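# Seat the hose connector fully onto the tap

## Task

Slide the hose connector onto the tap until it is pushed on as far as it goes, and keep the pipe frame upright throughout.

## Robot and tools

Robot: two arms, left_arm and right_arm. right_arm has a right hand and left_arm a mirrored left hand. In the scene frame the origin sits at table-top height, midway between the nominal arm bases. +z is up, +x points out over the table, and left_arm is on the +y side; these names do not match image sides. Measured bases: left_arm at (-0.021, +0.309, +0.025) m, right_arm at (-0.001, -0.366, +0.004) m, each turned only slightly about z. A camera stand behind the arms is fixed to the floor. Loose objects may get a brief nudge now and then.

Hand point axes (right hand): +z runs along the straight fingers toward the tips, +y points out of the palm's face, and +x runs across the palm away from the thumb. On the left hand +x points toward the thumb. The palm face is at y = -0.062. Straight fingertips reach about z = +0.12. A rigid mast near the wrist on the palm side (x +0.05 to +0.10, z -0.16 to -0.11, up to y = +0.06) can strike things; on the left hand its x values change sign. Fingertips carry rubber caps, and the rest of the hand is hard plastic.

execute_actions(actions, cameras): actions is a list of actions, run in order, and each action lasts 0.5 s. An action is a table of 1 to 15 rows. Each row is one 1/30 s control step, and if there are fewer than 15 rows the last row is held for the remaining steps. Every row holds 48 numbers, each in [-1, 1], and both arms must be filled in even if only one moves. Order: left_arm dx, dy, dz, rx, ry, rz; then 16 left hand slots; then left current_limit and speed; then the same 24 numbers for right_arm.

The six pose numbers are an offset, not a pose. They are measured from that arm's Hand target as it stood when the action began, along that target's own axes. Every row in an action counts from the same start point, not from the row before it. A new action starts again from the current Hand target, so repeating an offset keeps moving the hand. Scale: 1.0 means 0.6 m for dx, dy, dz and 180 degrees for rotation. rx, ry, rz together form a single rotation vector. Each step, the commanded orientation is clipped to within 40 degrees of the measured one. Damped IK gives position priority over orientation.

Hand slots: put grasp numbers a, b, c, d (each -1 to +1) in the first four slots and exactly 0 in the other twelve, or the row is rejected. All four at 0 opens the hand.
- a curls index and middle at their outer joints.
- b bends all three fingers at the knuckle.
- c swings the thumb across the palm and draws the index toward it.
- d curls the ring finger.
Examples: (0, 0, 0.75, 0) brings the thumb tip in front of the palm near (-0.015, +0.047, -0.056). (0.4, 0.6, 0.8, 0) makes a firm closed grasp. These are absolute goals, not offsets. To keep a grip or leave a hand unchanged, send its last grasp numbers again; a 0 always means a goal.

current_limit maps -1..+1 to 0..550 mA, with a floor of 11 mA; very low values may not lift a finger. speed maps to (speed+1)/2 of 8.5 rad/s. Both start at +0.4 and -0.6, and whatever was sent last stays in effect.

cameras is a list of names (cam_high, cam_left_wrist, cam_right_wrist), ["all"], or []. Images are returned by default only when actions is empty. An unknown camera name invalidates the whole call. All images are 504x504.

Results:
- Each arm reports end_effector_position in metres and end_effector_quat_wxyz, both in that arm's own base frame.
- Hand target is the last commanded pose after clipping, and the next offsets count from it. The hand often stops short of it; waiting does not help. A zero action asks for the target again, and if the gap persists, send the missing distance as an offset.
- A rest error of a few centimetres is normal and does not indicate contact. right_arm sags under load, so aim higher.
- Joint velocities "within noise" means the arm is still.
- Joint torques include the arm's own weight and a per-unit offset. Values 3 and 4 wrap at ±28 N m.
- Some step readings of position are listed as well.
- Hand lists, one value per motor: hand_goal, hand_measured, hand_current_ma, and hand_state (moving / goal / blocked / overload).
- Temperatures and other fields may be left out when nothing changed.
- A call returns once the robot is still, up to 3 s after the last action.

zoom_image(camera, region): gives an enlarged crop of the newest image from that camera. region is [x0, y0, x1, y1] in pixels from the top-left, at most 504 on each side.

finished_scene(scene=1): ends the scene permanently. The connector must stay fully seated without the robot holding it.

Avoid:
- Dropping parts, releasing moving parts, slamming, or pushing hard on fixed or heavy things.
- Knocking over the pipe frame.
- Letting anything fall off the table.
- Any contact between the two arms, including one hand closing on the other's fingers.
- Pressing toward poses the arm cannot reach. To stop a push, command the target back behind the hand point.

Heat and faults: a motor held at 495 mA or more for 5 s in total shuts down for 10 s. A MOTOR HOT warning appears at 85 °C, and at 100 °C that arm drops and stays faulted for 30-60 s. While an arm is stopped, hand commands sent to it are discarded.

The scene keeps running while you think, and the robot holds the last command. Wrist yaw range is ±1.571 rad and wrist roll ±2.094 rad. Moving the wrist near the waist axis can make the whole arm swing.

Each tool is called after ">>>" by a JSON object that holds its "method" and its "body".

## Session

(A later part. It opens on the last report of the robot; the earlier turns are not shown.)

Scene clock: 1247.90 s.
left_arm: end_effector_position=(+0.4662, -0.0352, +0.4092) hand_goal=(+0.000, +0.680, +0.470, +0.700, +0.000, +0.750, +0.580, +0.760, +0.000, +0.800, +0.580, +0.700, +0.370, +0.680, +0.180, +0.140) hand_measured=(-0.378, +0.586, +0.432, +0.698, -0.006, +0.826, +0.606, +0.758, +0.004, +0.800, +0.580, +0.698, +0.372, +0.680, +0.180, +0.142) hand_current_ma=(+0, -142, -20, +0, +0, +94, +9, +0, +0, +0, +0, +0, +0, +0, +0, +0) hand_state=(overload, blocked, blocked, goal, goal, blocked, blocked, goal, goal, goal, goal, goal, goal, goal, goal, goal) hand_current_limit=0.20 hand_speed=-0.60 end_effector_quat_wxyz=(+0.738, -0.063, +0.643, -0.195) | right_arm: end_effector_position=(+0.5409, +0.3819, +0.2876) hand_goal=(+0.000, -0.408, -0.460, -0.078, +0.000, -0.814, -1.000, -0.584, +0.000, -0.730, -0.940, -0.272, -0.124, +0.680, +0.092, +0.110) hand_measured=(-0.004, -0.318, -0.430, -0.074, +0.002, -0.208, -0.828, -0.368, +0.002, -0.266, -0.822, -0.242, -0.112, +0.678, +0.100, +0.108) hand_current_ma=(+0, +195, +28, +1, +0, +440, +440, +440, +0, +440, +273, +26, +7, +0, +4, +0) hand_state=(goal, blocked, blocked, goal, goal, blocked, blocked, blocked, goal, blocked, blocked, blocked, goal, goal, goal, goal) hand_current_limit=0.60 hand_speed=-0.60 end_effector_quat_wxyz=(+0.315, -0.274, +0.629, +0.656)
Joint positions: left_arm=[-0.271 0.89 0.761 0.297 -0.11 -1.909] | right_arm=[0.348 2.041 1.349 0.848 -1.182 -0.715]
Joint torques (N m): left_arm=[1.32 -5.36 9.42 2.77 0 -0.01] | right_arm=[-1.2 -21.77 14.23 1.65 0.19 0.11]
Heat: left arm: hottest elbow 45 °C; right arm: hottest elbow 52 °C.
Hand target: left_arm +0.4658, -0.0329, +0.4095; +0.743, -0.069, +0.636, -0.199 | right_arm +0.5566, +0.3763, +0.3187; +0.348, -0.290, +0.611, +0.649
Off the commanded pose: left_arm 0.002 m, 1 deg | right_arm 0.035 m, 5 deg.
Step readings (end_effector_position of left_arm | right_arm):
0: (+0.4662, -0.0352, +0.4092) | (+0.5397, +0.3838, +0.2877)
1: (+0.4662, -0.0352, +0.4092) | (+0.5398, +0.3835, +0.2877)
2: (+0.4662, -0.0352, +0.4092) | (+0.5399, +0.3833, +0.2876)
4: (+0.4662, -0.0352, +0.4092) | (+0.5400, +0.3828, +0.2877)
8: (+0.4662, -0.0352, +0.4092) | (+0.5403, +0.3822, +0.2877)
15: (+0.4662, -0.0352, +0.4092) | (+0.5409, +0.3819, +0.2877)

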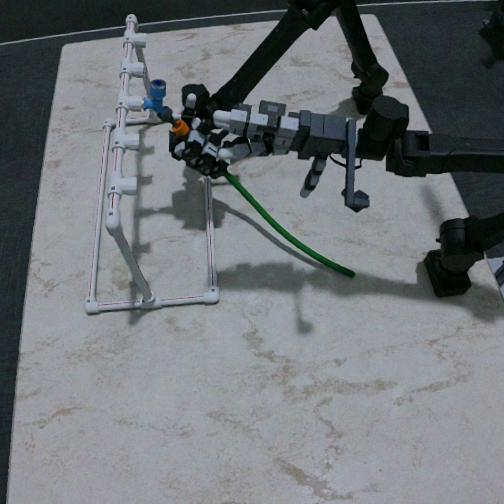

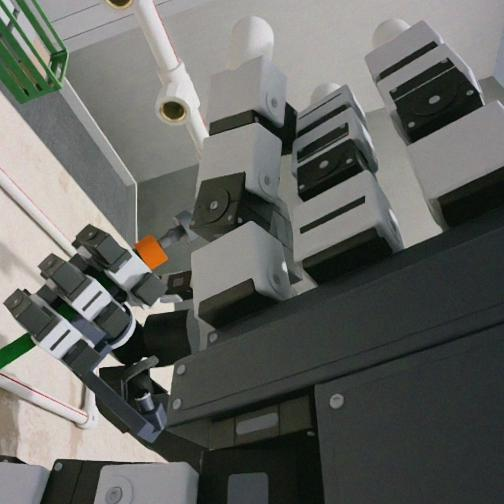

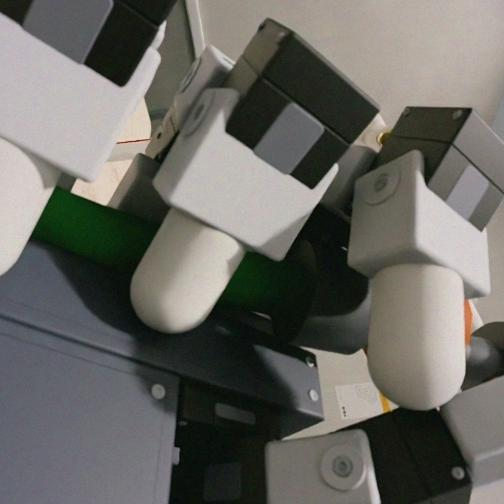

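>>> {"method": "execute_actions", "body": {"actions": [[[0,0,0,0,0,0,0,0,0.2,0,0,0,0,0,0,0,0,0,0,0,0,0,0.2,-0.6,0.0043,-0.0056,-0.0033,0.0013,0.0012,0.0039,1,0.86,0.55,0.95,0,0,0,0,0,0,0,0,0,0,0,0,0.6,-0.6],[0,0,0,0,0,0,0,0,0.2,0,0,0,0,0,0,0,0,0,0,0,0,0,0.2,-0.6,0.0086,-0.0112,-0.0067,0.0025,0.0023,0.0078,1,0.86,0.55,0.95,0,0,0,0,0,0,0,0,0,0,0,0,0.6,-0.6],[0,0,0,0,0,0,0,0,0.2,0,0,0,0,0,0,0,0,0,0,0,0,0,0.2,-0.6,0.0128,-0.0168,-0.01,0.0038,0.0035,0.0117,1,0.86,0.55,0.95,0,0,0,0,0,0,0,0,0,0,0,0,0.6,-0.6]]], "cameras": ["all"]}}

>>> {"method": "zoom_image", "body": {"camera": "cam_left_wrist", "region": [120, 195, 200, 275]}}

>>> {"method": "zoom_image", "body": {"camera": "cam_high", "region": [167, 112, 193, 138]}}

>>> {"method": "zoom_image", "body": {"camera": "cam_right_wrist", "region": [404, 280, 504, 380]}}

Scene clock: 1249.90 s.
left_arm: end_effector_position=(+0.4662, -0.0352, +0.4092) hand_goal=(+0.000, +0.680, +0.470, +0.700, +0.000, +0.750, +0.580, +0.760, +0.000, +0.800, +0.580, +0.700, +0.370, +0.680, +0.180, +0.140) hand_measured=(-0.378, +0.586, +0.432, +0.698, -0.006, +0.826, +0.606, +0.758, +0.004, +0.800, +0.580, +0.698, +0.372, +0.680, +0.180, +0.142) hand_current_ma=(+0, -142, -20, +0, +0, +94, +9, +0, +0, +0, +0, +0, +0, +0, +0, +0) hand_state=(overload, blocked, blocked, goal, goal, blocked, blocked, goal, goal, goal, goal, goal, goal, goal, goal, goal) hand_current_limit=0.20 hand_speed=-0.60 end_effector_quat_wxyz=(+0.738, -0.063, +0.643, -0.195) | right_arm: end_effector_position=(+0.5476, +0.3741, +0.2878) hand_goal=(+0.000, -0.408, -0.460, -0.078, +0.000, -0.814, -1.000, -0.584, +0.000, -0.730, -0.940, -0.272, -0.124, +0.680, +0.092, +0.110) hand_measured=(-0.004, -0.318, -0.430, -0.074, +0.002, -0.208, -0.828, -0.368, +0.002, -0.266, -0.822, -0.242, -0.112, +0.678, +0.100, +0.108) hand_current_ma=(+0, +195, +27, +1, +0, +440, +440, +440, +0, +440, +273, +26, +7, +0, +4, +0) hand_state=(goal, blocked, blocked, goal, goal, blocked, blocked, blocked, goal, blocked, blocked, blocked, goal, goal, goal, goal) hand_current_limit=0.60 hand_speed=-0.60 end_effector_quat_wxyz=(+0.314, -0.269, +0.633, +0.654)
Joint positions: left_arm=[-0.271 0.89 0.761 0.297 -0.11 -1.909] | right_arm=[0.332 2.041 1.353 0.832 -1.189 -0.715]
Joint torques (N m): left_arm=[1.32 -5.36 9.42 2.78 0.01 -0.01] | right_arm=[-0.79 -20.66 13.07 1.52 0.06 0.13]
Heat: left arm: hottest elbow 45 °C; right arm: hottest elbow 52 °C.
Hand target: left_arm +0.4658, -0.0329, +0.4095; +0.743, -0.069, +0.636, -0.199 | right_arm +0.5599, +0.3712, +0.3060; +0.334, -0.280, +0.622, +0.650
Off the commanded pose: left_arm 0.002 m, 1 deg | right_arm 0.022 m, 3 deg.
Step readings (end_effector_position of left_arm | right_arm):
0: (+0.4662, -0.0352, +0.4092) | (+0.5409, +0.3819, +0.2876)
1: (+0.4662, -0.0352, +0.4092) | (+0.5409, +0.3819, +0.2876)
2: (+0.4662, -0.0352, +0.4092) | (+0.5409, +0.3819, +0.2875)
4: (+0.4662, -0.0352, +0.4092) | (+0.5413, +0.3814, +0.2872)
8: (+0.4662, -0.0352, +0.4092) | (+0.5444, +0.3779, +0.2869)
15: (+0.4662, -0.0352, +0.4092) | (+0.5476, +0.3741, +0.2878)

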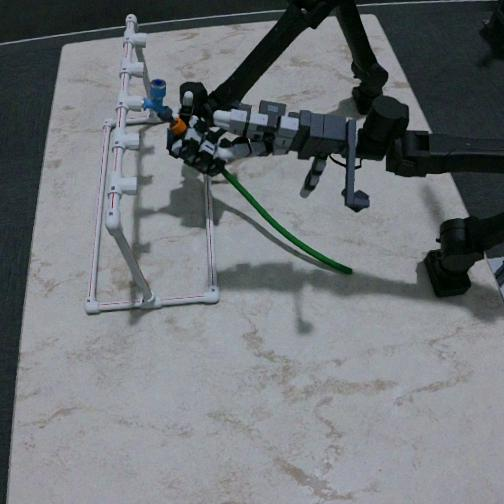

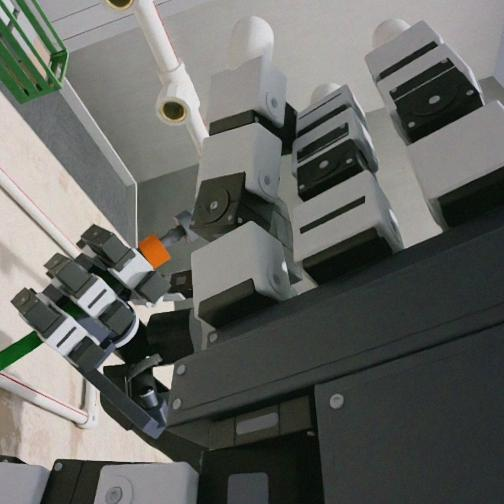

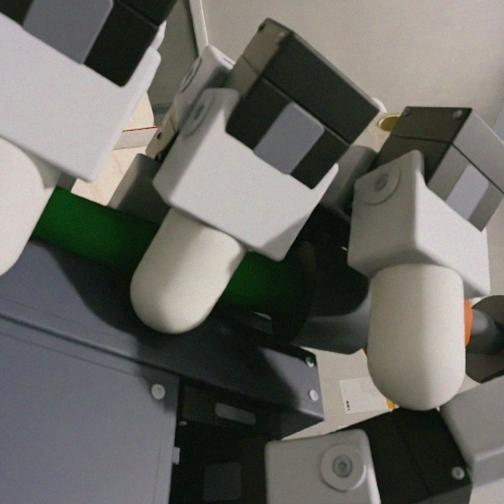

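Scaled by 6.300 from the camera's 504x504 image, which has a finer 720x720 frame.

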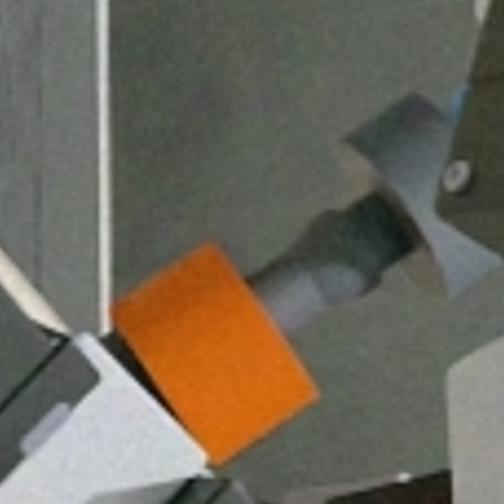

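Scaled by 19.385 from the camera's 504x504 image, which has a finer 720x720 frame.

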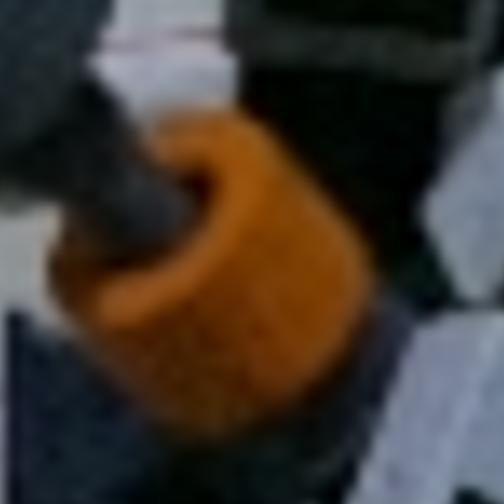

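Scaled by 5.040 from the camera's 504x504 image, which has a finer 720x720 frame.

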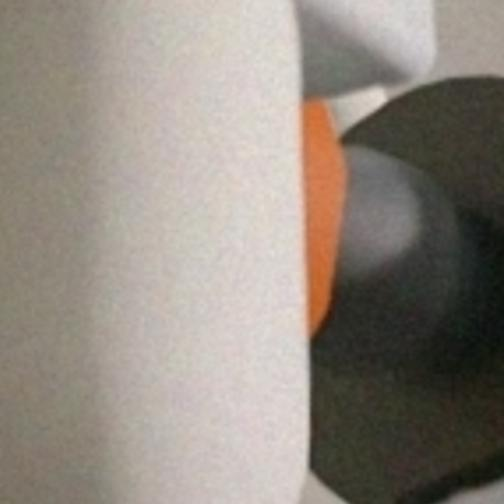

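>>> {"method": "execute_actions", "body": {"actions": [[[0,0,0,0,0,0,0,0,0.2,0,0,0,0,0,0,0,0,0,0,0,0,0,0.2,-0.6,-0.0024,0.0062,0.009,-0.0006,-0.0005,-0.0018,1,0.86,0.55,0.95,0,0,0,0,0,0,0,0,0,0,0,0,0.6,-0.6],[0,0,0,0,0,0,0,0,0.2,0,0,0,0,0,0,0,0,0,0,0,0,0,0.2,-0.6,-0.0047,0.0125,0.0179,-0.0012,-0.0011,-0.0036,1,0.86,0.55,0.95,0,0,0,0,0,0,0,0,0,0,0,0,0.6,-0.6],[0,0,0,0,0,0,0,0,0.2,0,0,0,0,0,0,0,0,0,0,0,0,0,0.2,-0.6,-0.0071,0.0187,0.0269,-0.0018,-0.0016,-0.0054,1,0.86,0.55,0.95,0,0,0,0,0,0,0,0,0,0,0,0,0.6,-0.6]]], "cameras": ["all"]}}

>>> {"method": "zoom_image", "body": {"camera": "cam_left_wrist", "region": [120, 195, 200, 275]}}

>>> {"method": "zoom_image", "body": {"camera": "cam_high", "region": [162, 107, 192, 137]}}

>>> {"method": "zoom_image", "body": {"camera": "cam_right_wrist", "region": [404, 280, 504, 380]}}

Scene clock: 1251.70 s.
left_arm: end_effector_position=(+0.4662, -0.0352, +0.4092) hand_goal=(+0.000, +0.680, +0.470, +0.700, +0.000, +0.750, +0.580, +0.760, +0.000, +0.800, +0.580, +0.700, +0.370, +0.680, +0.180, +0.140) hand_measured=(-0.378, +0.586, +0.432, +0.698, -0.006, +0.826, +0.606, +0.758, +0.004, +0.800, +0.580, +0.698, +0.372, +0.680, +0.180, +0.142) hand_current_ma=(+0, -142, -20, +0, +0, +94, +9, +0, +0, +0, +0, +0, +0, +0, +0, +0) hand_state=(overload, blocked, blocked, goal, goal, blocked, blocked, goal, goal, goal, goal, goal, goal, goal, goal, goal) hand_current_limit=0.20 hand_speed=-0.60 end_effector_quat_wxyz=(+0.738, -0.063, +0.643, -0.195) | right_arm: end_effector_position=(+0.5512, +0.3799, +0.2922) hand_goal=(+0.000, -0.408, -0.460, -0.078, +0.000, -0.814, -1.000, -0.584, +0.000, -0.730, -0.940, -0.272, -0.124, +0.680, +0.092, +0.110) hand_measured=(-0.004, -0.318, -0.430, -0.074, +0.002, -0.208, -0.828, -0.368, +0.002, -0.266, -0.822, -0.242, -0.112, +0.678, +0.100, +0.108) hand_current_ma=(+0, +195, +27, +1, +0, +440, +440, +440, +0, +440, +273, +26, +7, +0, +4, +0) hand_state=(goal, blocked, blocked, goal, goal, blocked, blocked, blocked, goal, blocked, blocked, blocked, goal, goal, goal, goal) hand_current_limit=0.60 hand_speed=-0.60 end_effector_quat_wxyz=(+0.320, -0.264, +0.634, +0.653)
Joint positions: left_arm=[-0.271 0.89 0.761 0.297 -0.11 -1.909] | right_arm=[0.34 2.041 1.366 0.822 -1.167 -0.715]
Joint torques (N m): left_arm=[1.32 -5.3 9.4 2.78 0 -0.01] | right_arm=[0.5 -21.83 13.12 1.43 0.23 0.04]
Heat: left arm: hottest elbow 45 °C; right arm: hottest elbow 52 °C.
Hand target: left_arm +0.4658, -0.0329, +0.4095; +0.743, -0.069, +0.636, -0.199 | right_arm +0.5546, +0.3869, +0.3175; +0.341, -0.285, +0.617, +0.650
Off the commanded pose: left_arm 0.002 m, 1 deg | right_arm 0.026 m, 4 deg.
Step readings (end_effector_position of left_arm | right_arm):
0: (+0.4662, -0.0352, +0.4092) | (+0.5476, +0.3741, +0.2878)
1: (+0.4662, -0.0352, +0.4092) | (+0.5476, +0.3741, +0.2878)
2: (+0.4662, -0.0352, +0.4092) | (+0.5476, +0.3741, +0.2878)
4: (+0.4662, -0.0352, +0.4092) | (+0.5485, +0.3748, +0.2877)
8: (+0.4662, -0.0352, +0.4092) | (+0.5503, +0.3776, +0.2892)
15: (+0.4662, -0.0352, +0.4092) | (+0.5511, +0.3799, +0.2923)

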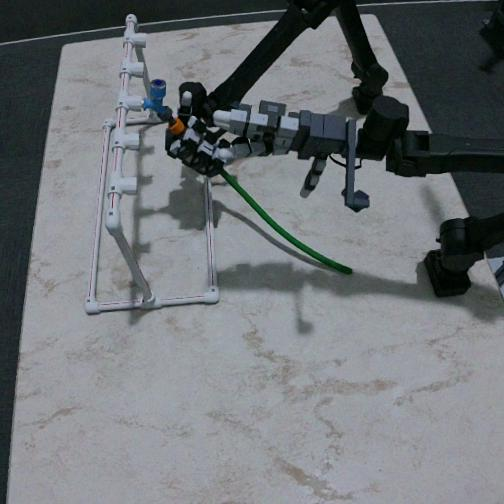

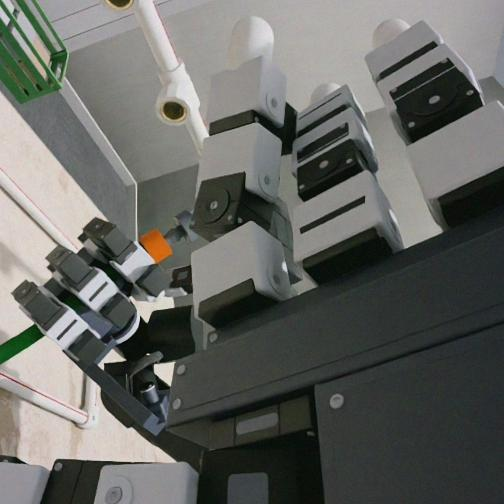

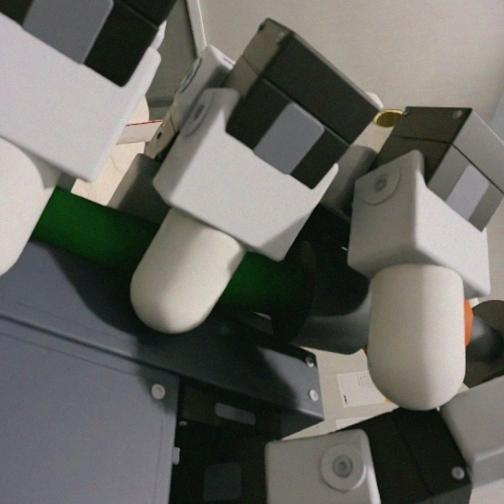

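Scaled by 6.300 from the camera's 504x504 image, which has a finer 720x720 frame.

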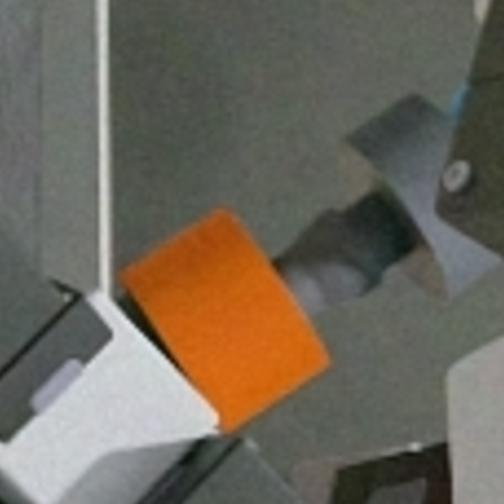

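Scaled by 16.800 from the camera's 504x504 image, which has a finer 720x720 frame.

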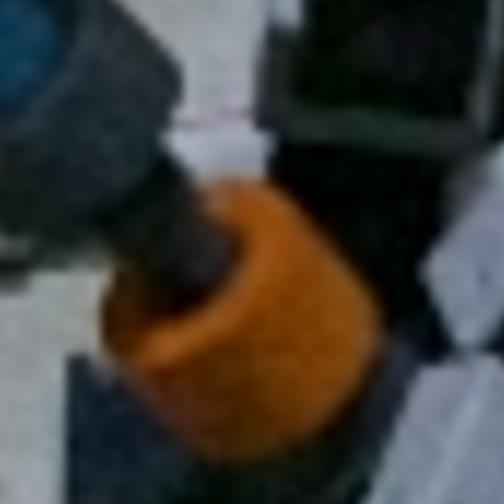

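Scaled by 5.040 from the camera's 504x504 image, which has a finer 720x720 frame.

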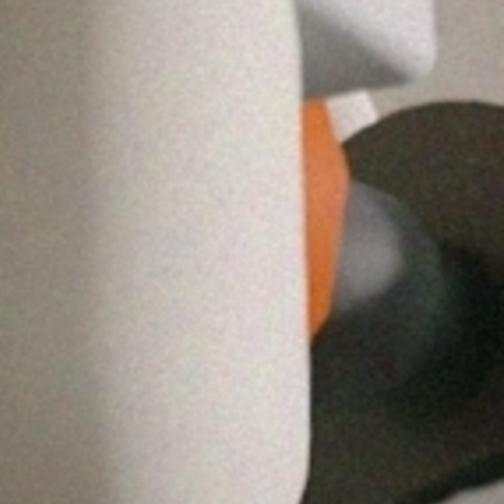

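>>> {"method": "execute_actions", "body": {"actions": [[[0,0,0,0,0,0,0,0,0.2,0,0,0,0,0,0,0,0,0,0,0,0,0,0.2,-0.6,-0.0096,0.0069,-0.0008,0,0,0,1,0.86,0.55,0.95,0,0,0,0,0,0,0,0,0,0,0,0,0.6,-0.6],[0,0,0,0,0,0,0,0,0.2,0,0,0,0,0,0,0,0,0,0,0,0,0,0.2,-0.6,-0.0192,0.0138,-0.0015,0,0,0,1,0.86,0.55,0.95,0,0,0,0,0,0,0,0,0,0,0,0,0.6,-0.6],[0,0,0,0,0,0,0,0,0.2,0,0,0,0,0,0,0,0,0,0,0,0,0,0.2,-0.6,-0.0288,0.0207,-0.0023,0,0,0,1,0.86,0.55,0.95,0,0,0,0,0,0,0,0,0,0,0,0,0.6,-0.6]]], "cameras": ["all"]}}

>>> {"method": "zoom_image", "body": {"camera": "cam_left_wrist", "region": [120, 195, 200, 275]}}

>>> {"method": "zoom_image", "body": {"camera": "cam_high", "region": [162, 107, 192, 137]}}

>>> {"method": "zoom_image", "body": {"camera": "cam_right_wrist", "region": [404, 280, 504, 380]}}

Scene clock: 1253.77 s.
left_arm: end_effector_position=(+0.4662, -0.0352, +0.4092) hand_goal=(+0.000, +0.680, +0.470, +0.700, +0.000, +0.750, +0.580, +0.760, +0.000, +0.800, +0.580, +0.700, +0.370, +0.680, +0.180, +0.140) hand_measured=(-0.378, +0.586, +0.432, +0.698, -0.006, +0.826, +0.606, +0.758, +0.004, +0.800, +0.580, +0.698, +0.372, +0.680, +0.180, +0.142) hand_current_ma=(+0, -142, -20, +0, +0, +94, +9, +0, +0, +0, +0, +0, +0, +0, +0, +0) hand_state=(overload, blocked, blocked, goal, goal, blocked, blocked, goal, goal, goal, goal, goal, goal, goal, goal, goal) hand_current_limit=0.20 hand_speed=-0.60 end_effector_quat_wxyz=(+0.738, -0.063, +0.643, -0.195) | right_arm: end_effector_position=(+0.5531, +0.3806, +0.3025) hand_goal=(+0.000, -0.408, -0.460, -0.078, +0.000, -0.814, -1.000, -0.584, +0.000, -0.730, -0.940, -0.272, -0.124, +0.680, +0.092, +0.110) hand_measured=(-0.004, -0.318, -0.430, -0.074, +0.002, -0.208, -0.828, -0.368, +0.002, -0.266, -0.822, -0.242, -0.110, +0.678, +0.100, +0.108) hand_current_ma=(+0, +195, +27, +1, +0, +440, +440, +440, +0, +440, +273, +26, +7, +0, +4, +0) hand_state=(goal, blocked, blocked, goal, goal, blocked, blocked, blocked, goal, blocked, blocked, blocked, goal, goal, goal, goal) hand_current_limit=0.60 hand_speed=-0.60 end_effector_quat_wxyz=(+0.314, -0.261, +0.638, +0.654)
Joint positions: left_arm=[-0.271 0.89 0.761 0.297 -0.11 -1.909] | right_arm=[0.34 2.024 1.375 0.779 -1.169 -0.716]
Joint torques (N m): left_arm=[1.32 -5.36 9.42 2.77 0 -0.01] | right_arm=[1.14 -23.88 13.33 1.51 0.09 0.05]
Heat: left arm: hottest elbow 45 °C; right arm: hottest elbow 52 °C.
Hand target: left_arm +0.4658, -0.0329, +0.4095; +0.743, -0.069, +0.636, -0.199 | right_arm +0.5550, +0.3839, +0.3385; +0.341, -0.285, +0.617, +0.650
Off the commanded pose: left_arm 0.002 m, 1 deg | right_arm 0.036 m, 5 deg.
Step readings (end_effector_position of left_arm | right_arm):
0: (+0.4662, -0.0352, +0.4092) | (+0.5512, +0.3799, +0.2922)
1: (+0.4662, -0.0352, +0.4092) | (+0.5512, +0.3799, +0.2922)
2: (+0.4662, -0.0352, +0.4092) | (+0.5514, +0.3799, +0.2921)
4: (+0.4662, -0.0352, +0.4092) | (+0.5520, +0.3802, +0.2920)
8: (+0.4662, -0.0352, +0.4092) | (+0.5519, +0.3802, +0.2954)
15: (+0.4662, -0.0352, +0.4092) | (+0.5526, +0.3805, +0.3018)

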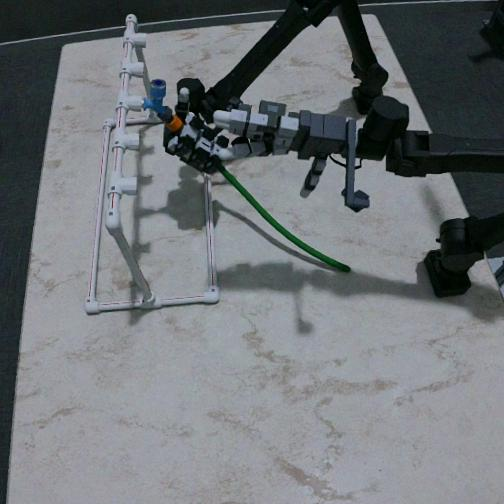

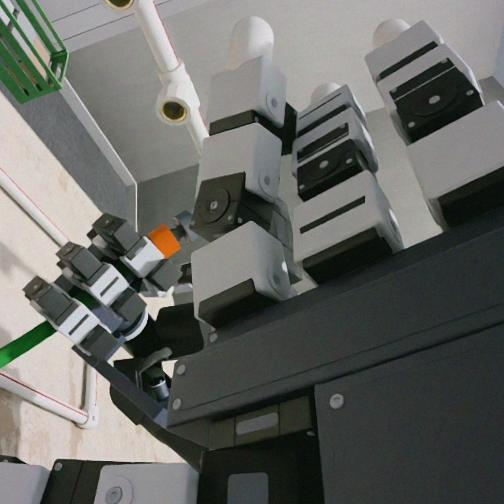

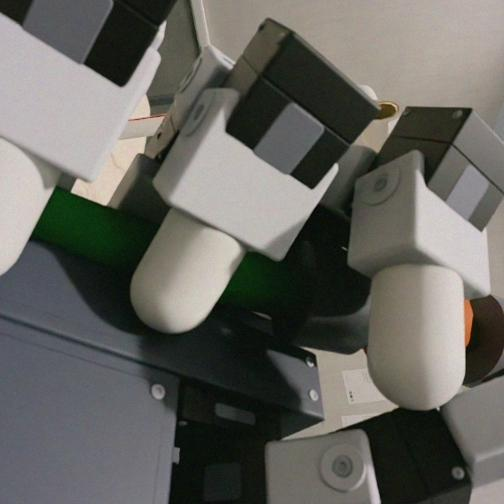

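Scaled by 6.300 from the camera's 504x504 image, which has a finer 720x720 frame.

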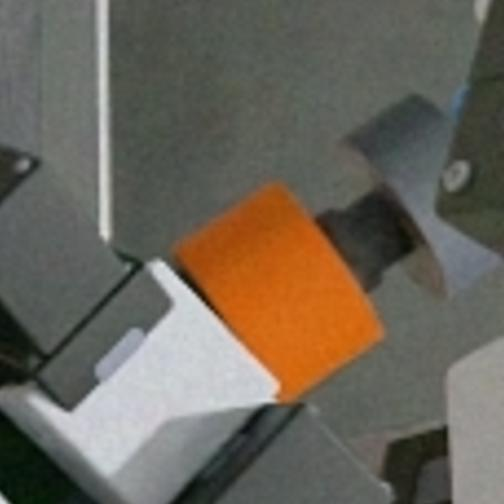

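Scaled by 16.800 from the camera's 504x504 image, which has a finer 720x720 frame.

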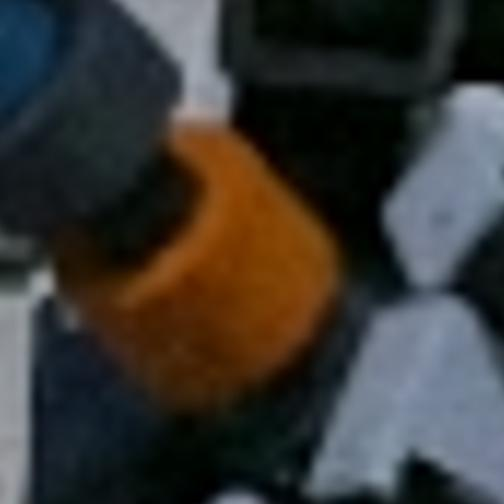

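Scaled by 5.040 from the camera's 504x504 image, which has a finer 720x720 frame.

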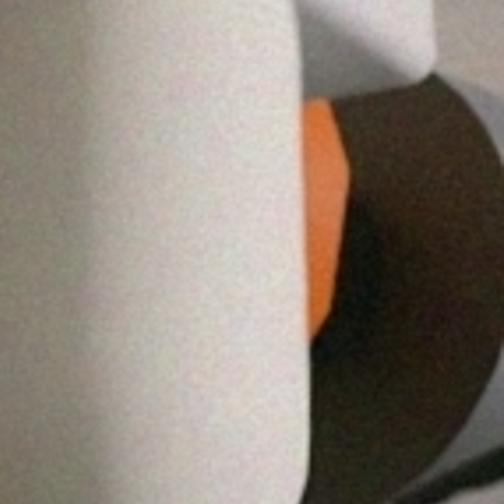

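>>> {"method": "execute_actions", "body": {"actions": [[[0,0,0,0,0,0,0,0,0.2,0,0,0,0,0,0,0,0,0,0,0,0,0,0.2,-0.6,-0.0045,0.0008,-0.0013,0,0,0,1,0.86,0.55,0.95,0,0,0,0,0,0,0,0,0,0,0,0,0.6,-0.6],[0,0,0,0,0,0,0,0,0.2,0,0,0,0,0,0,0,0,0,0,0,0,0,0.2,-0.6,-0.0091,0.0015,-0.0025,0,0,0,1,0.86,0.55,0.95,0,0,0,0,0,0,0,0,0,0,0,0,0.6,-0.6],[0,0,0,0,0,0,0,0,0.2,0,0,0,0,0,0,0,0,0,0,0,0,0,0.2,-0.6,-0.0136,0.0023,-0.0038,0,0,0,1,0.86,0.55,0.95,0,0,0,0,0,0,0,0,0,0,0,0,0.6,-0.6]]], "cameras": ["all"]}}

>>> {"method": "zoom_image", "body": {"camera": "cam_left_wrist", "region": [150, 200, 200, 250]}}

>>> {"method": "zoom_image", "body": {"camera": "cam_high", "region": [145, 75, 195, 145]}}

>>> {"method": "zoom_image", "body": {"camera": "cam_right_wrist", "region": [404, 280, 504, 380]}}

Scene clock: 1255.20 s.
left_arm: end_effector_position=(+0.4662, -0.0352, +0.4092) hand_goal=(+0.000, +0.680, +0.470, +0.700, +0.000, +0.750, +0.580, +0.760, +0.000, +0.800, +0.580, +0.700, +0.370, +0.680, +0.180, +0.140) hand_measured=(-0.378, +0.586, +0.432, +0.698, -0.006, +0.826, +0.606, +0.758, +0.004, +0.800, +0.580, +0.698, +0.372, +0.680, +0.180, +0.142) hand_current_ma=(+0, -142, -20, +0, +0, +94, +9, +0, +0, +0, +0, +0, +0, +0, +0, +0) hand_state=(overload, blocked, blocked, goal, goal, blocked, blocked, goal, goal, goal, goal, goal, goal, goal, goal, goal) hand_current_limit=0.20 hand_speed=-0.60 end_effector_quat_wxyz=(+0.738, -0.063, +0.643, -0.195) | right_arm: end_effector_position=(+0.5534, +0.3810, +0.3030) hand_goal=(+0.000, -0.408, -0.460, -0.078, +0.000, -0.814, -1.000, -0.584, +0.000, -0.730, -0.940, -0.272, -0.124, +0.680, +0.092, +0.110) hand_measured=(-0.004, -0.318, -0.430, -0.074, +0.002, -0.208, -0.828, -0.368, +0.002, -0.266, -0.822, -0.242, -0.110, +0.678, +0.100, +0.108) hand_current_ma=(+0, +190, +27, +1, +0, +440, +440, +440, +0, +440, +273, +26, +8, +0, +4, +0) hand_state=(goal, blocked, blocked, goal, goal, blocked, blocked, blocked, goal, blocked, blocked, blocked, goal, goal, goal, goal) hand_current_limit=0.60 hand_speed=-0.60 end_effector_quat_wxyz=(+0.308, -0.261, +0.639, +0.654)
Joint positions: left_arm=[-0.271 0.89 0.761 0.297 -0.11 -1.909] | right_arm=[0.34 2.023 1.378 0.766 -1.175 -0.716]
Joint torques (N m): left_arm=[1.26 -5.42 9.4 2.76 0 0] | right_arm=[-0.15 -23.71 14.16 1.47 0.05 0.08]
Heat: left arm: hottest elbow 45 °C; right arm: hottest elbow 52 °C.
Hand target: left_arm +0.4658, -0.0329, +0.4095; +0.743, -0.069, +0.636, -0.199 | right_arm +0.5587, +0.3810, +0.3457; +0.341, -0.285, +0.617, +0.650
Off the commanded pose: left_arm 0.002 m, 1 deg | right_arm 0.043 m, 5 deg.
Step readings (end_effector_position of left_arm | right_arm):
0: (+0.4662, -0.0352, +0.4092) | (+0.5531, +0.3806, +0.3025)
1: (+0.4662, -0.0352, +0.4092) | (+0.5531, +0.3806, +0.3025)
2: (+0.4662, -0.0352, +0.4092) | (+0.5531, +0.3807, +0.3025)
4: (+0.4662, -0.0352, +0.4092) | (+0.5535, +0.3808, +0.3026)
8: (+0.4662, -0.0352, +0.4092) | (+0.5535, +0.3809, +0.3029)
15: (+0.4662, -0.0352, +0.4092) | (+0.5535, +0.3810, +0.3031)

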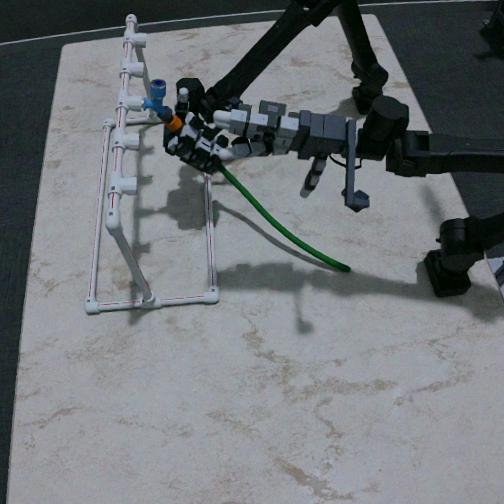

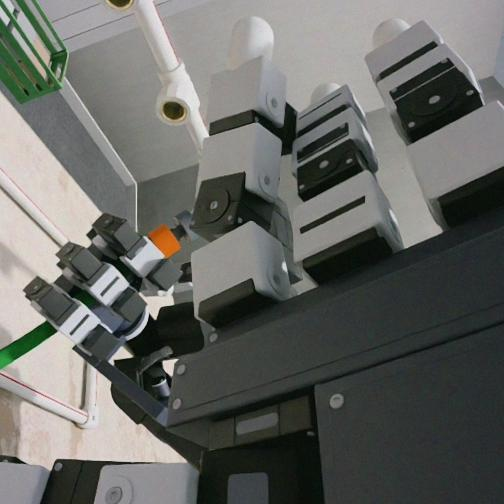

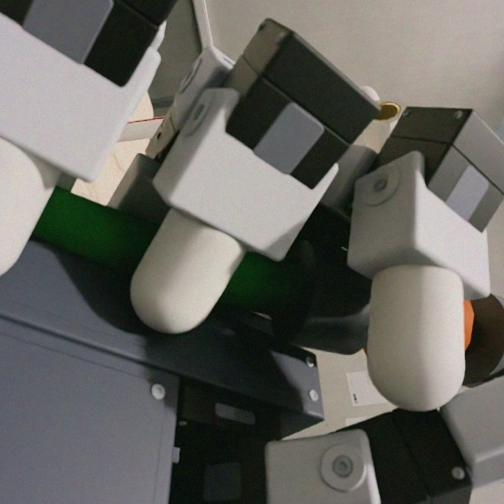

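Scaled by 10.080 from the camera's 504x504 image, which has a finer 720x720 frame.

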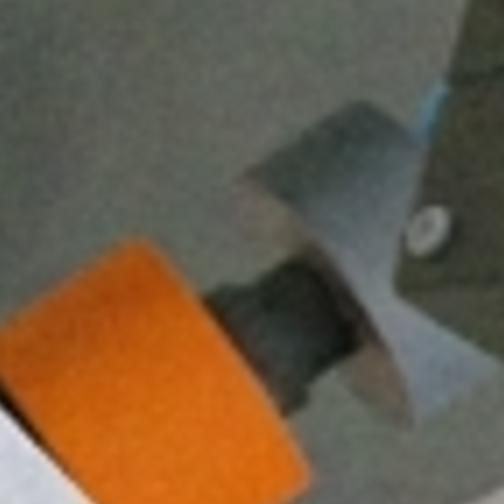

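Scaled by 7.200 from the camera's 504x504 image, which has a finer 720x720 frame.

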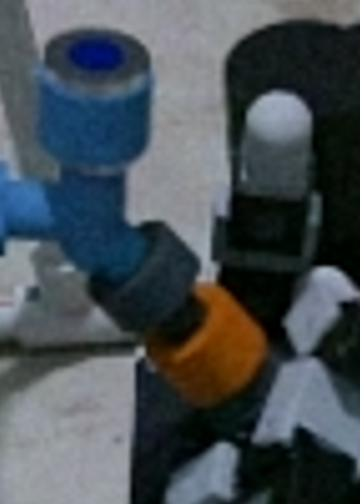

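Scaled by 5.040 from the camera's 504x504 image, which has a finer 720x720 frame.

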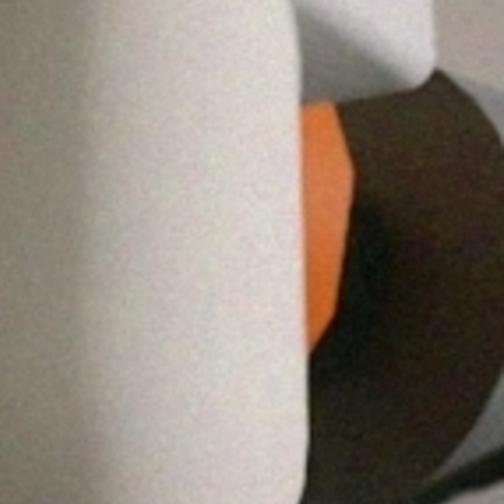

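>>> {"method": "execute_actions", "body": {"actions": [[[-0.0765,-0.0297,0.0151,0,0,0,0,0,0.1,0,0,0,0,0,0,0,0,0,0,0,0,0,0.2,-0.6,0,0,0,0,0,0,1,0.86,0.55,0.95,0,0,0,0,0,0,0,0,0,0,0,0,0.6,-0.6],[-0.153,-0.0593,0.0302,0,0,0,0,0,0,0,0,0,0,0,0,0,0,0,0,0,0,0,0.2,-0.6,0,0,0,0,0,0,1,0.86,0.55,0.95,0,0,0,0,0,0,0,0,0,0,0,0,0.6,-0.6]],[[-0.0765,-0.0297,0.0151,0,0,0,0,0,0,0,0,0,0,0,0,0,0,0,0,0,0,0,0.2,-0.6,0,0,0,0,0,0,1,0.86,0.55,0.95,0,0,0,0,0,0,0,0,0,0,0,0,0.6,-0.6],[-0.153,-0.0593,0.0302,0,0,0,0,0,0,0,0,0,0,0,0,0,0,0,0,0,0,0,0.2,-0.6,0,0,0,0,0,0,1,0.86,0.55,0.95,0,0,0,0,0,0,0,0,0,0,0,0,0.6,-0.6]],[[0,0,0,-0.0195,0.016,0.0401,0,0,0,0,0,0,0,0,0,0,0,0,0,0,0,0,0.2,-0.6,0,0,0,0,0,0,1,0.86,0.55,0.95,0,0,0,0,0,0,0,0,0,0,0,0,0.6,-0.6],[0,0,0,-0.039,0.032,0.0802,0,0,0,0,0,0,0,0,0,0,0,0,0,0,0,0,0.2,-0.6,0,0,0,0,0,0,1,0.86,0.55,0.95,0,0,0,0,0,0,0,0,0,0,0,0,0.6,-0.6],[0,0,0,-0.0585,0.0481,0.1204,0,0,0,0,0,0,0,0,0,0,0,0,0,0,0,0,0.2,-0.6,0,0,0,0,0,0,1,0.86,0.55,0.95,0,0,0,0,0,0,0,0,0,0,0,0,0.6,-0.6]]], "cameras": ["all"]}}

Scene clock: 1268.83 s.
left_arm: end_effector_position=(+0.4716, -0.0330, +0.5676) hand_goal=(+0.000, +0.750, +0.580, +0.700, +0.000, +0.750, +0.580, +0.700, +0.000, +0.750, +0.580, +0.700, +0.710, +0.680, +0.230, +0.170) hand_measured=(-0.384, +0.586, +0.480, +0.698, -0.002, +0.834, +0.614, +0.702, +0.004, +0.748, +0.580, +0.698, +0.706, +0.680, +0.228, +0.168) hand_current_ma=(+0, -330, -142, +0, +0, +115, +17, +0, +0, +0, +0, +0, +0, +0, +0, +0) hand_state=(overload, blocked, blocked, goal, goal, blocked, blocked, goal, goal, goal, goal, goal, goal, goal, goal, goal) hand_current_limit=0.20 hand_speed=-0.60 end_effector_quat_wxyz=(+0.686, +0.001, +0.727, +0.003) | right_arm: end_effector_position=(+0.5534, +0.3810, +0.3030) hand_goal=(+0.000, -0.408, -0.460, -0.078, +0.000, -0.814, -1.000, -0.584, +0.000, -0.730, -0.940, -0.272, -0.124, +0.680, +0.092, +0.110) hand_measured=(-0.004, -0.318, -0.430, -0.074, +0.002, -0.208, -0.828, -0.368, +0.002, -0.266, -0.822, -0.242, -0.110, +0.678, +0.100, +0.108) hand_current_ma=(+0, +190, +27, +1, +0, +440, +440, +440, +0, +440, +273, +26, +8, +0, +4, +0) hand_state=(goal, blocked, blocked, goal, goal, blocked, blocked, blocked, goal, blocked, blocked, blocked, goal, goal, goal, goal) hand_current_limit=0.60 hand_speed=-0.60 end_effector_quat_wxyz=(+0.308, -0.261, +0.639, +0.654)
Joint positions: left_arm=[-0.375 1.027 1.332 -0.367 -0.378 -1.589] | right_arm=[0.34 2.023 1.378 0.766 -1.175 -0.716]
Joint torques (N m): left_arm=[0.21 -7.53 15.57 1.68 -0.25 0.25] | right_arm=[-0.32 -23.59 14.16 1.46 0.06 0.08]
Heat: left arm: hottest elbow 46 °C; right arm: hottest elbow 54 °C.
Hand target: left_arm +0.4656, -0.0328, +0.6097; +0.708, -0.001, +0.707, -0.003 | right_arm +0.5587, +0.3810, +0.3457; +0.341, -0.285, +0.617, +0.650
Off the commanded pose: left_arm 0.043 m, 3 deg | right_arm 0.043 m, 5 deg.
Step readings (end_effector_position of left_arm | right_arm):
0: (+0.4662, -0.0352, +0.4092) | (+0.5534, +0.3810, +0.3030)
1: (+0.4662, -0.0352, +0.4092) | (+0.5534, +0.3810, +0.3030)
2: (+0.4661, -0.0352, +0.4081) | (+0.5534, +0.3810, +0.3030)
4: (+0.4646, -0.0348, +0.4054) | (+0.5534, +0.3810, +0.3030)
8: (+0.4636, -0.0345, +0.4258) | (+0.5534, +0.3810, +0.3030)
15: (+0.4599, -0.0334, +0.4783) | (+0.5534, +0.3810, +0.3030)
16: (+0.4597, -0.0334, +0.4806) | (+0.5534, +0.3810, +0.3030)
17: (+0.4594, -0.0333, +0.4822) | (+0.5534, +0.3810, +0.3030)
19: (+0.4599, -0.0334, +0.4905) | (+0.5534, +0.3810, +0.3030)
23: (+0.4598, -0.0334, +0.5373) | (+0.5534, +0.3810, +0.3030)
30: (+0.4528, -0.0315, +0.5952) | (+0.5534, +0.3810, +0.3030)
31: (+0.4538, -0.0312, +0.5957) | (+0.5534, +0.3810, +0.3030)
32: (+0.4548, -0.0293, +0.5943) | (+0.5534, +0.3810, +0.3030)
34: (+0.4565, -0.0245, +0.5885) | (+0.5534, +0.3810, +0.3030)
38: (+0.4642, -0.0300, +0.5743) | (+0.5534, +0.3810, +0.3030)
45: (+0.4737, -0.0365, +0.5561) | (+0.5534, +0.3810, +0.3030)

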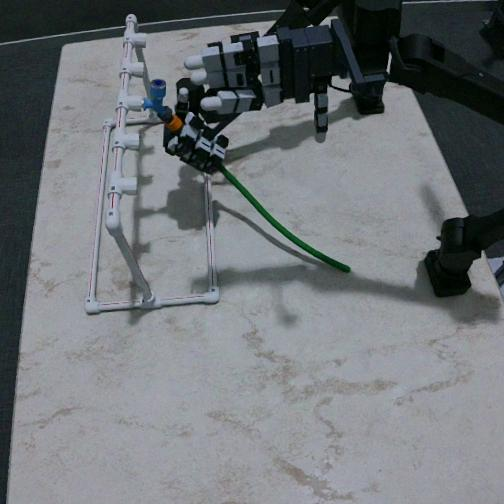

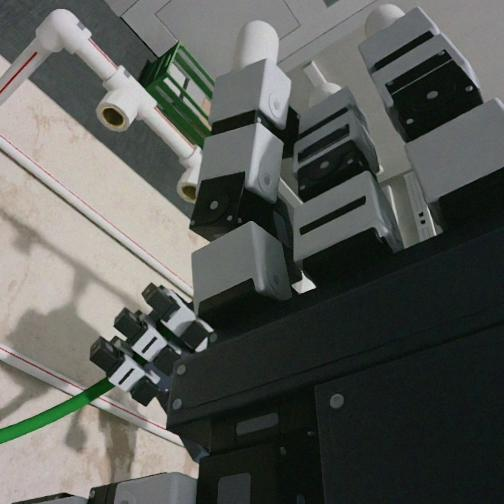

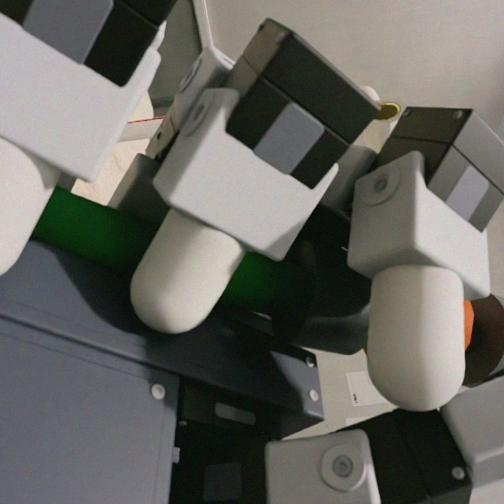

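>>> {"method": "execute_actions", "body": {"actions": [[[-0.05,0,0,0,0,0,0,0,0,0,0,0,0,0,0,0,0,0,0,0,0,0,0.2,-0.6,0,0,0,0,0,0,1,0.86,0.55,0.95,0,0,0,0,0,0,0,0,0,0,0,0,0.6,-0.6],[-0.1,0,0,0,0,0,0,0,0,0,0,0,0,0,0,0,0,0,0,0,0,0,0.2,-0.6,0,0,0,0,0,0,1,0.86,0.55,0.95,0,0,0,0,0,0,0,0,0,0,0,0,0.6,-0.6]],[[0,-0.049,0.0625,0,0,0,0,0,0,0,0,0,0,0,0,0,0,0,0,0,0,0,0.2,-0.6,0,0,0,0,0,0,1,0.86,0.55,0.95,0,0,0,0,0,0,0,0,0,0,0,0,0.6,-0.6],[0,-0.0975,0.125,0,0,0,0,0,0,0,0,0,0,0,0,0,0,0,0,0,0,0,0.2,-0.6,0,0,0,0,0,0,1,0.86,0.55,0.95,0,0,0,0,0,0,0,0,0,0,0,0,0.6,-0.6]],[[0,-0.049,0.0625,0,0,0,0,0,0,0,0,0,0,0,0,0,0,0,0,0,0,0,0.2,-0.6,0,0,0,0,0,0,1,0.86,0.55,0.95,0,0,0,0,0,0,0,0,0,0,0,0,0.6,-0.6],[0,-0.0975,0.125,0,0,0,0,0,0,0,0,0,0,0,0,0,0,0,0,0,0,0,0.2,-0.6,0,0,0,0,0,0,1,0.86,0.55,0.95,0,0,0,0,0,0,0,0,0,0,0,0,0.6,-0.6]]], "cameras": ["all"]}}

Scene clock: 1272.00 s.
left_arm: end_effector_position=(+0.6224, -0.1550, +0.6329) hand_goal=(+0.000, +0.750, +0.580, +0.700, +0.000, +0.750, +0.580, +0.700, +0.000, +0.750, +0.580, +0.700, +0.710, +0.680, +0.230, +0.170) hand_measured=(-0.384, +0.586, +0.482, +0.698, -0.002, +0.836, +0.614, +0.702, +0.004, +0.750, +0.580, +0.698, +0.708, +0.680, +0.228, +0.168) hand_current_ma=(+0, -330, -137, +0, +0, +118, +17, +0, +0, +0, +0, +0, +0, +0, +0, +0) hand_state=(overload, blocked, blocked, goal, goal, blocked, blocked, goal, goal, goal, goal, goal, goal, goal, goal, goal) hand_current_limit=0.20 hand_speed=-0.60 end_effector_quat_wxyz=(+0.689, +0.008, +0.724, +0.003) | right_arm: end_effector_position=(+0.5534, +0.3810, +0.3030) hand_goal=(+0.000, -0.408, -0.460, -0.078, +0.000, -0.814, -1.000, -0.584, +0.000, -0.730, -0.940, -0.272, -0.124, +0.680, +0.092, +0.110) hand_measured=(-0.004, -0.318, -0.430, -0.074, +0.002, -0.208, -0.828, -0.368, +0.002, -0.266, -0.822, -0.242, -0.110, +0.678, +0.100, +0.108) hand_current_ma=(+0, +190, +27, +1, +0, +440, +440, +440, +0, +440, +273, +26, +8, +0, +4, +0) hand_state=(goal, blocked, blocked, goal, goal, blocked, blocked, blocked, goal, blocked, blocked, blocked, goal, goal, goal, goal) hand_current_limit=0.60 hand_speed=-0.60 end_effector_quat_wxyz=(+0.308, -0.261, +0.639, +0.654)
Joint positions: left_arm=[-0.488 1.564 1.989 -0.481 -0.482 -1.581] | right_arm=[0.34 2.023 1.378 0.766 -1.175 -0.716]
Joint torques (N m): left_arm=[0.79 -15.74 14.98 1.65 -0.25 0.24] | right_arm=[-0.15 -23.65 14.16 1.48 0.07 0.09]
Motor temperatures (°C): left_arm=[36 35 46 35 28 32] | right_arm=[34 44 55 31 33 29]
Heat: left arm: hottest elbow 46 °C; right arm: hottest elbow 55 °C.
Hand target: left_arm +0.6152, -0.1498, +0.6705; +0.708, -0.001, +0.707, -0.002 | right_arm +0.5587, +0.3810, +0.3457; +0.341, -0.285, +0.617, +0.650
Off the commanded pose: left_arm 0.038 m, 3 deg | right_arm 0.043 m, 5 deg.
Step readings (end_effector_position of left_arm | right_arm):
0: (+0.4716, -0.0329, +0.5677) | (+0.5534, +0.3810, +0.3030)
1: (+0.4715, -0.0329, +0.5679) | (+0.5534, +0.3810, +0.3030)
2: (+0.4709, -0.0327, +0.5689) | (+0.5534, +0.3810, +0.3030)
4: (+0.4701, -0.0325, +0.5761) | (+0.5534, +0.3810, +0.3030)
8: (+0.4671, -0.0318, +0.6129) | (+0.5534, +0.3810, +0.3030)
15: (+0.4574, -0.0279, +0.6521) | (+0.5534, +0.3810, +0.3030)
16: (+0.4581, -0.0280, +0.6528) | (+0.5534, +0.3810, +0.3030)
17: (+0.4599, -0.0287, +0.6536) | (+0.5534, +0.3810, +0.3030)
19: (+0.4687, -0.0356, +0.6566) | (+0.5534, +0.3810, +0.3030)
23: (+0.5090, -0.0744, +0.6492) | (+0.5534, +0.3810, +0.3030)
30: (+0.5584, -0.1054, +0.6013) | (+0.5534, +0.3810, +0.3030)
31: (+0.5602, -0.1062, +0.5992) | (+0.5534, +0.3810, +0.3030)
32: (+0.5616, -0.1062, +0.6000) | (+0.5534, +0.3810, +0.3030)
34: (+0.5675, -0.1100, +0.6113) | (+0.5534, +0.3810, +0.3030)
38: (+0.5885, -0.1292, +0.6401) | (+0.5534, +0.3810, +0.3030)
45: (+0.6161, -0.1518, +0.6353) | (+0.5534, +0.3810, +0.3030)

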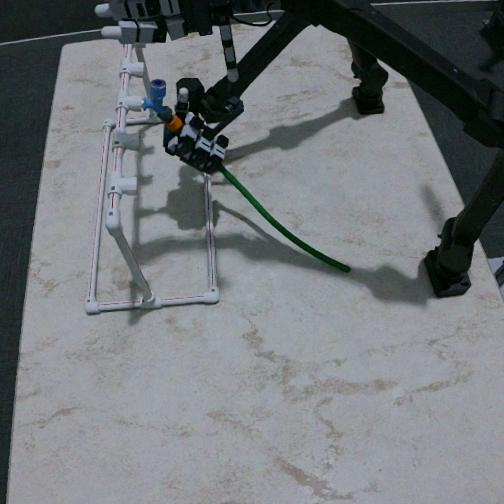

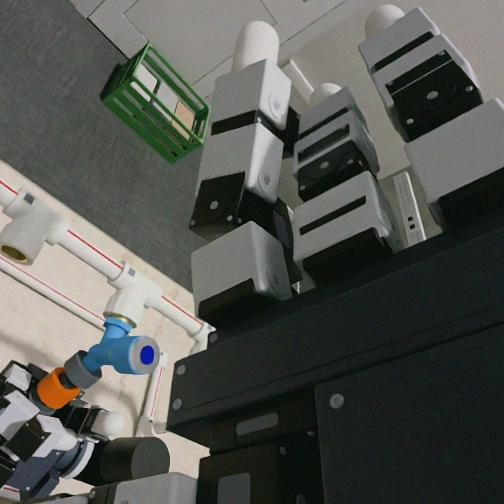

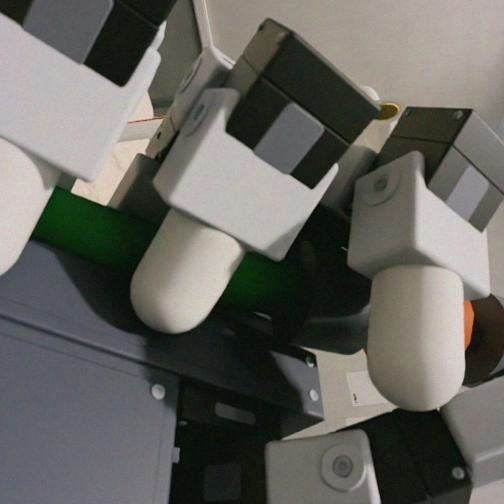

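>>> {"method": "execute_actions", "body": {"actions": [[[0,-0.048,0.069,0,0,0,0,0,0,0,0,0,0,0,0,0,0,0,0,0,0,0,0.2,-0.6,0,0,0,0,0,0,1,0.86,0.55,0.95,0,0,0,0,0,0,0,0,0,0,0,0,0.6,-0.6],[0,-0.0958,0.138,0,0,0,0,0,0,0,0,0,0,0,0,0,0,0,0,0,0,0,0.2,-0.6,0,0,0,0,0,0,1,0.86,0.55,0.95,0,0,0,0,0,0,0,0,0,0,0,0,0.6,-0.6]],[[0,-0.035,0.05,0,0,0,0,0,0,0,0,0,0,0,0,0,0,0,0,0,0,0,0.2,-0.6,0,0,0,0,0,0,1,0.86,0.55,0.95,0,0,0,0,0,0,0,0,0,0,0,0,0.6,-0.6],[0,-0.07,0.1,0,0,0,0,0,0,0,0,0,0,0,0,0,0,0,0,0,0,0,0.2,-0.6,0,0,0,0,0,0,1,0.86,0.55,0.95,0,0,0,0,0,0,0,0,0,0,0,0,0.6,-0.6]]], "cameras": ["all"]}}

Scene clock: 1275.23 s.
left_arm: end_effector_position=(+0.7620, -0.2527, +0.6429) hand_goal=(+0.000, +0.750, +0.580, +0.700, +0.000, +0.750, +0.580, +0.700, +0.000, +0.750, +0.580, +0.700, +0.710, +0.680, +0.230, +0.170) hand_measured=(-0.384, +0.586, +0.482, +0.698, -0.002, +0.836, +0.614, +0.702, +0.004, +0.750, +0.580, +0.698, +0.708, +0.680, +0.228, +0.168) hand_current_ma=(+0, -330, -136, +0, +0, +118, +17, +0, +0, +0, +0, +0, +0, +0, +0, +0) hand_state=(overload, blocked, blocked, goal, goal, blocked, blocked, goal, goal, goal, goal, goal, goal, goal, goal, goal) hand_current_limit=0.20 hand_speed=-0.60 end_effector_quat_wxyz=(+0.735, +0.038, +0.677, -0.016) | right_arm: end_effector_position=(+0.5534, +0.3810, +0.3030) hand_goal=(+0.000, -0.408, -0.460, -0.078, +0.000, -0.814, -1.000, -0.584, +0.000, -0.730, -0.940, -0.272, -0.124, +0.680, +0.092, +0.110) hand_measured=(-0.004, -0.318, -0.430, -0.074, +0.002, -0.208, -0.828, -0.368, +0.002, -0.266, -0.822, -0.242, -0.110, +0.678, +0.100, +0.108) hand_current_ma=(+0, +190, +27, +1, +0, +440, +440, +440, +0, +440, +273, +26, +8, +0, +4, +0) hand_state=(goal, blocked, blocked, goal, goal, blocked, blocked, blocked, goal, blocked, blocked, blocked, goal, goal, goal, goal) hand_current_limit=0.60 hand_speed=-0.60 end_effector_quat_wxyz=(+0.308, -0.261, +0.639, +0.654)
Joint positions: left_arm=[-0.508 2.186 2.871 -0.596 -0.428 -1.499] | right_arm=[0.34 2.023 1.378 0.766 -1.175 -0.716]
Joint torques (N m): left_arm=[0.73 -23.36 13.37 1.65 0 0.24] | right_arm=[-0.15 -23.65 14.17 1.44 0.06 0.07]
Motor temperatures (°C): left_arm=[36 36 47 35 28 32] | right_arm=[34 43 55 31 33 29]
Heat: left arm: hottest elbow 47 °C; right arm: hottest elbow 55 °C.
Hand target: left_arm +0.7577, -0.2498, +0.6711; +0.708, -0.001, +0.707, -0.003 | right_arm +0.5587, +0.3810, +0.3457; +0.341, -0.285, +0.617, +0.650
Off the commanded pose: left_arm 0.029 m, 7 deg | right_arm 0.043 m, 5 deg.
elbow stopped short (left arm): the move would have taken joint 3 (elbow) straighter than the controller allows.
Step readings (end_effector_position of left_arm | right_arm):
0: (+0.6224, -0.1550, +0.6329) | (+0.5534, +0.3810, +0.3030)
1: (+0.6223, -0.1549, +0.6335) | (+0.5534, +0.3810, +0.3030)
2: (+0.6236, -0.1553, +0.6348) | (+0.5534, +0.3810, +0.3030)
4: (+0.6327, -0.1611, +0.6459) | (+0.5534, +0.3810, +0.3030)
8: (+0.6609, -0.1817, +0.6576) | (+0.5534, +0.3810, +0.3030)
15: (+0.7043, -0.2110, +0.6252) | (+0.5534, +0.3810, +0.3030)
16: (+0.7087, -0.2134, +0.6203) | (+0.5534, +0.3810, +0.3030)
17: (+0.7126, -0.2156, +0.6183) | (+0.5534, +0.3810, +0.3030)
19: (+0.7238, -0.2233, +0.6216) | (+0.5534, +0.3810, +0.3030)
23: (+0.7422, -0.2369, +0.6312) | (+0.5534, +0.3810, +0.3030)
30: (+0.7604, -0.2505, +0.6358) | (+0.5534, +0.3810, +0.3030)

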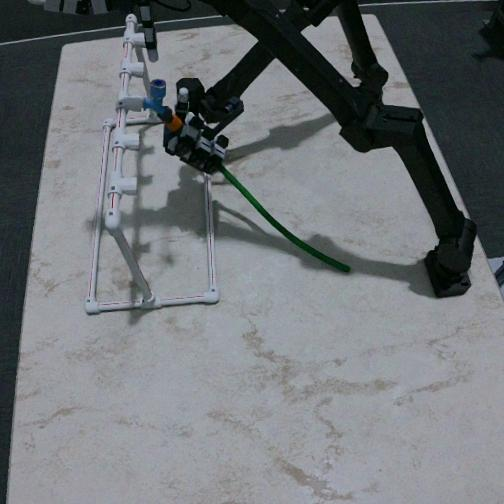

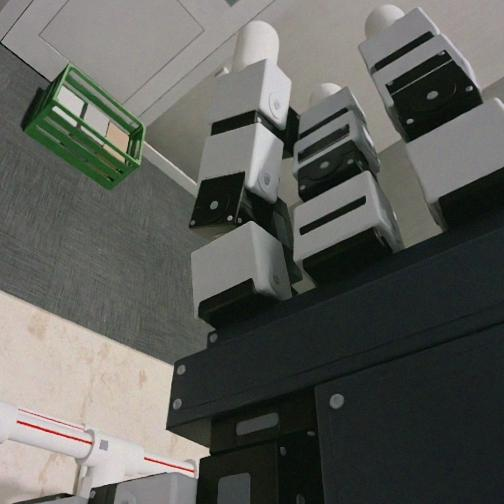

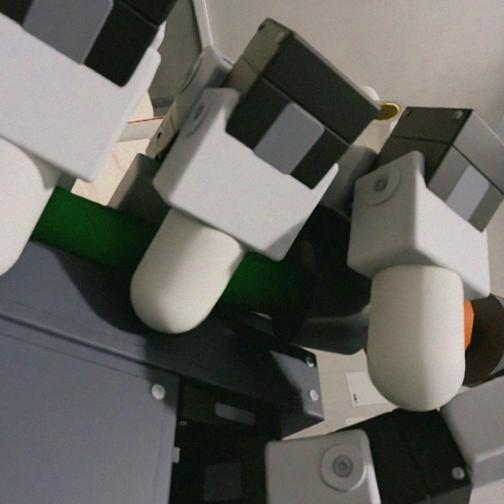

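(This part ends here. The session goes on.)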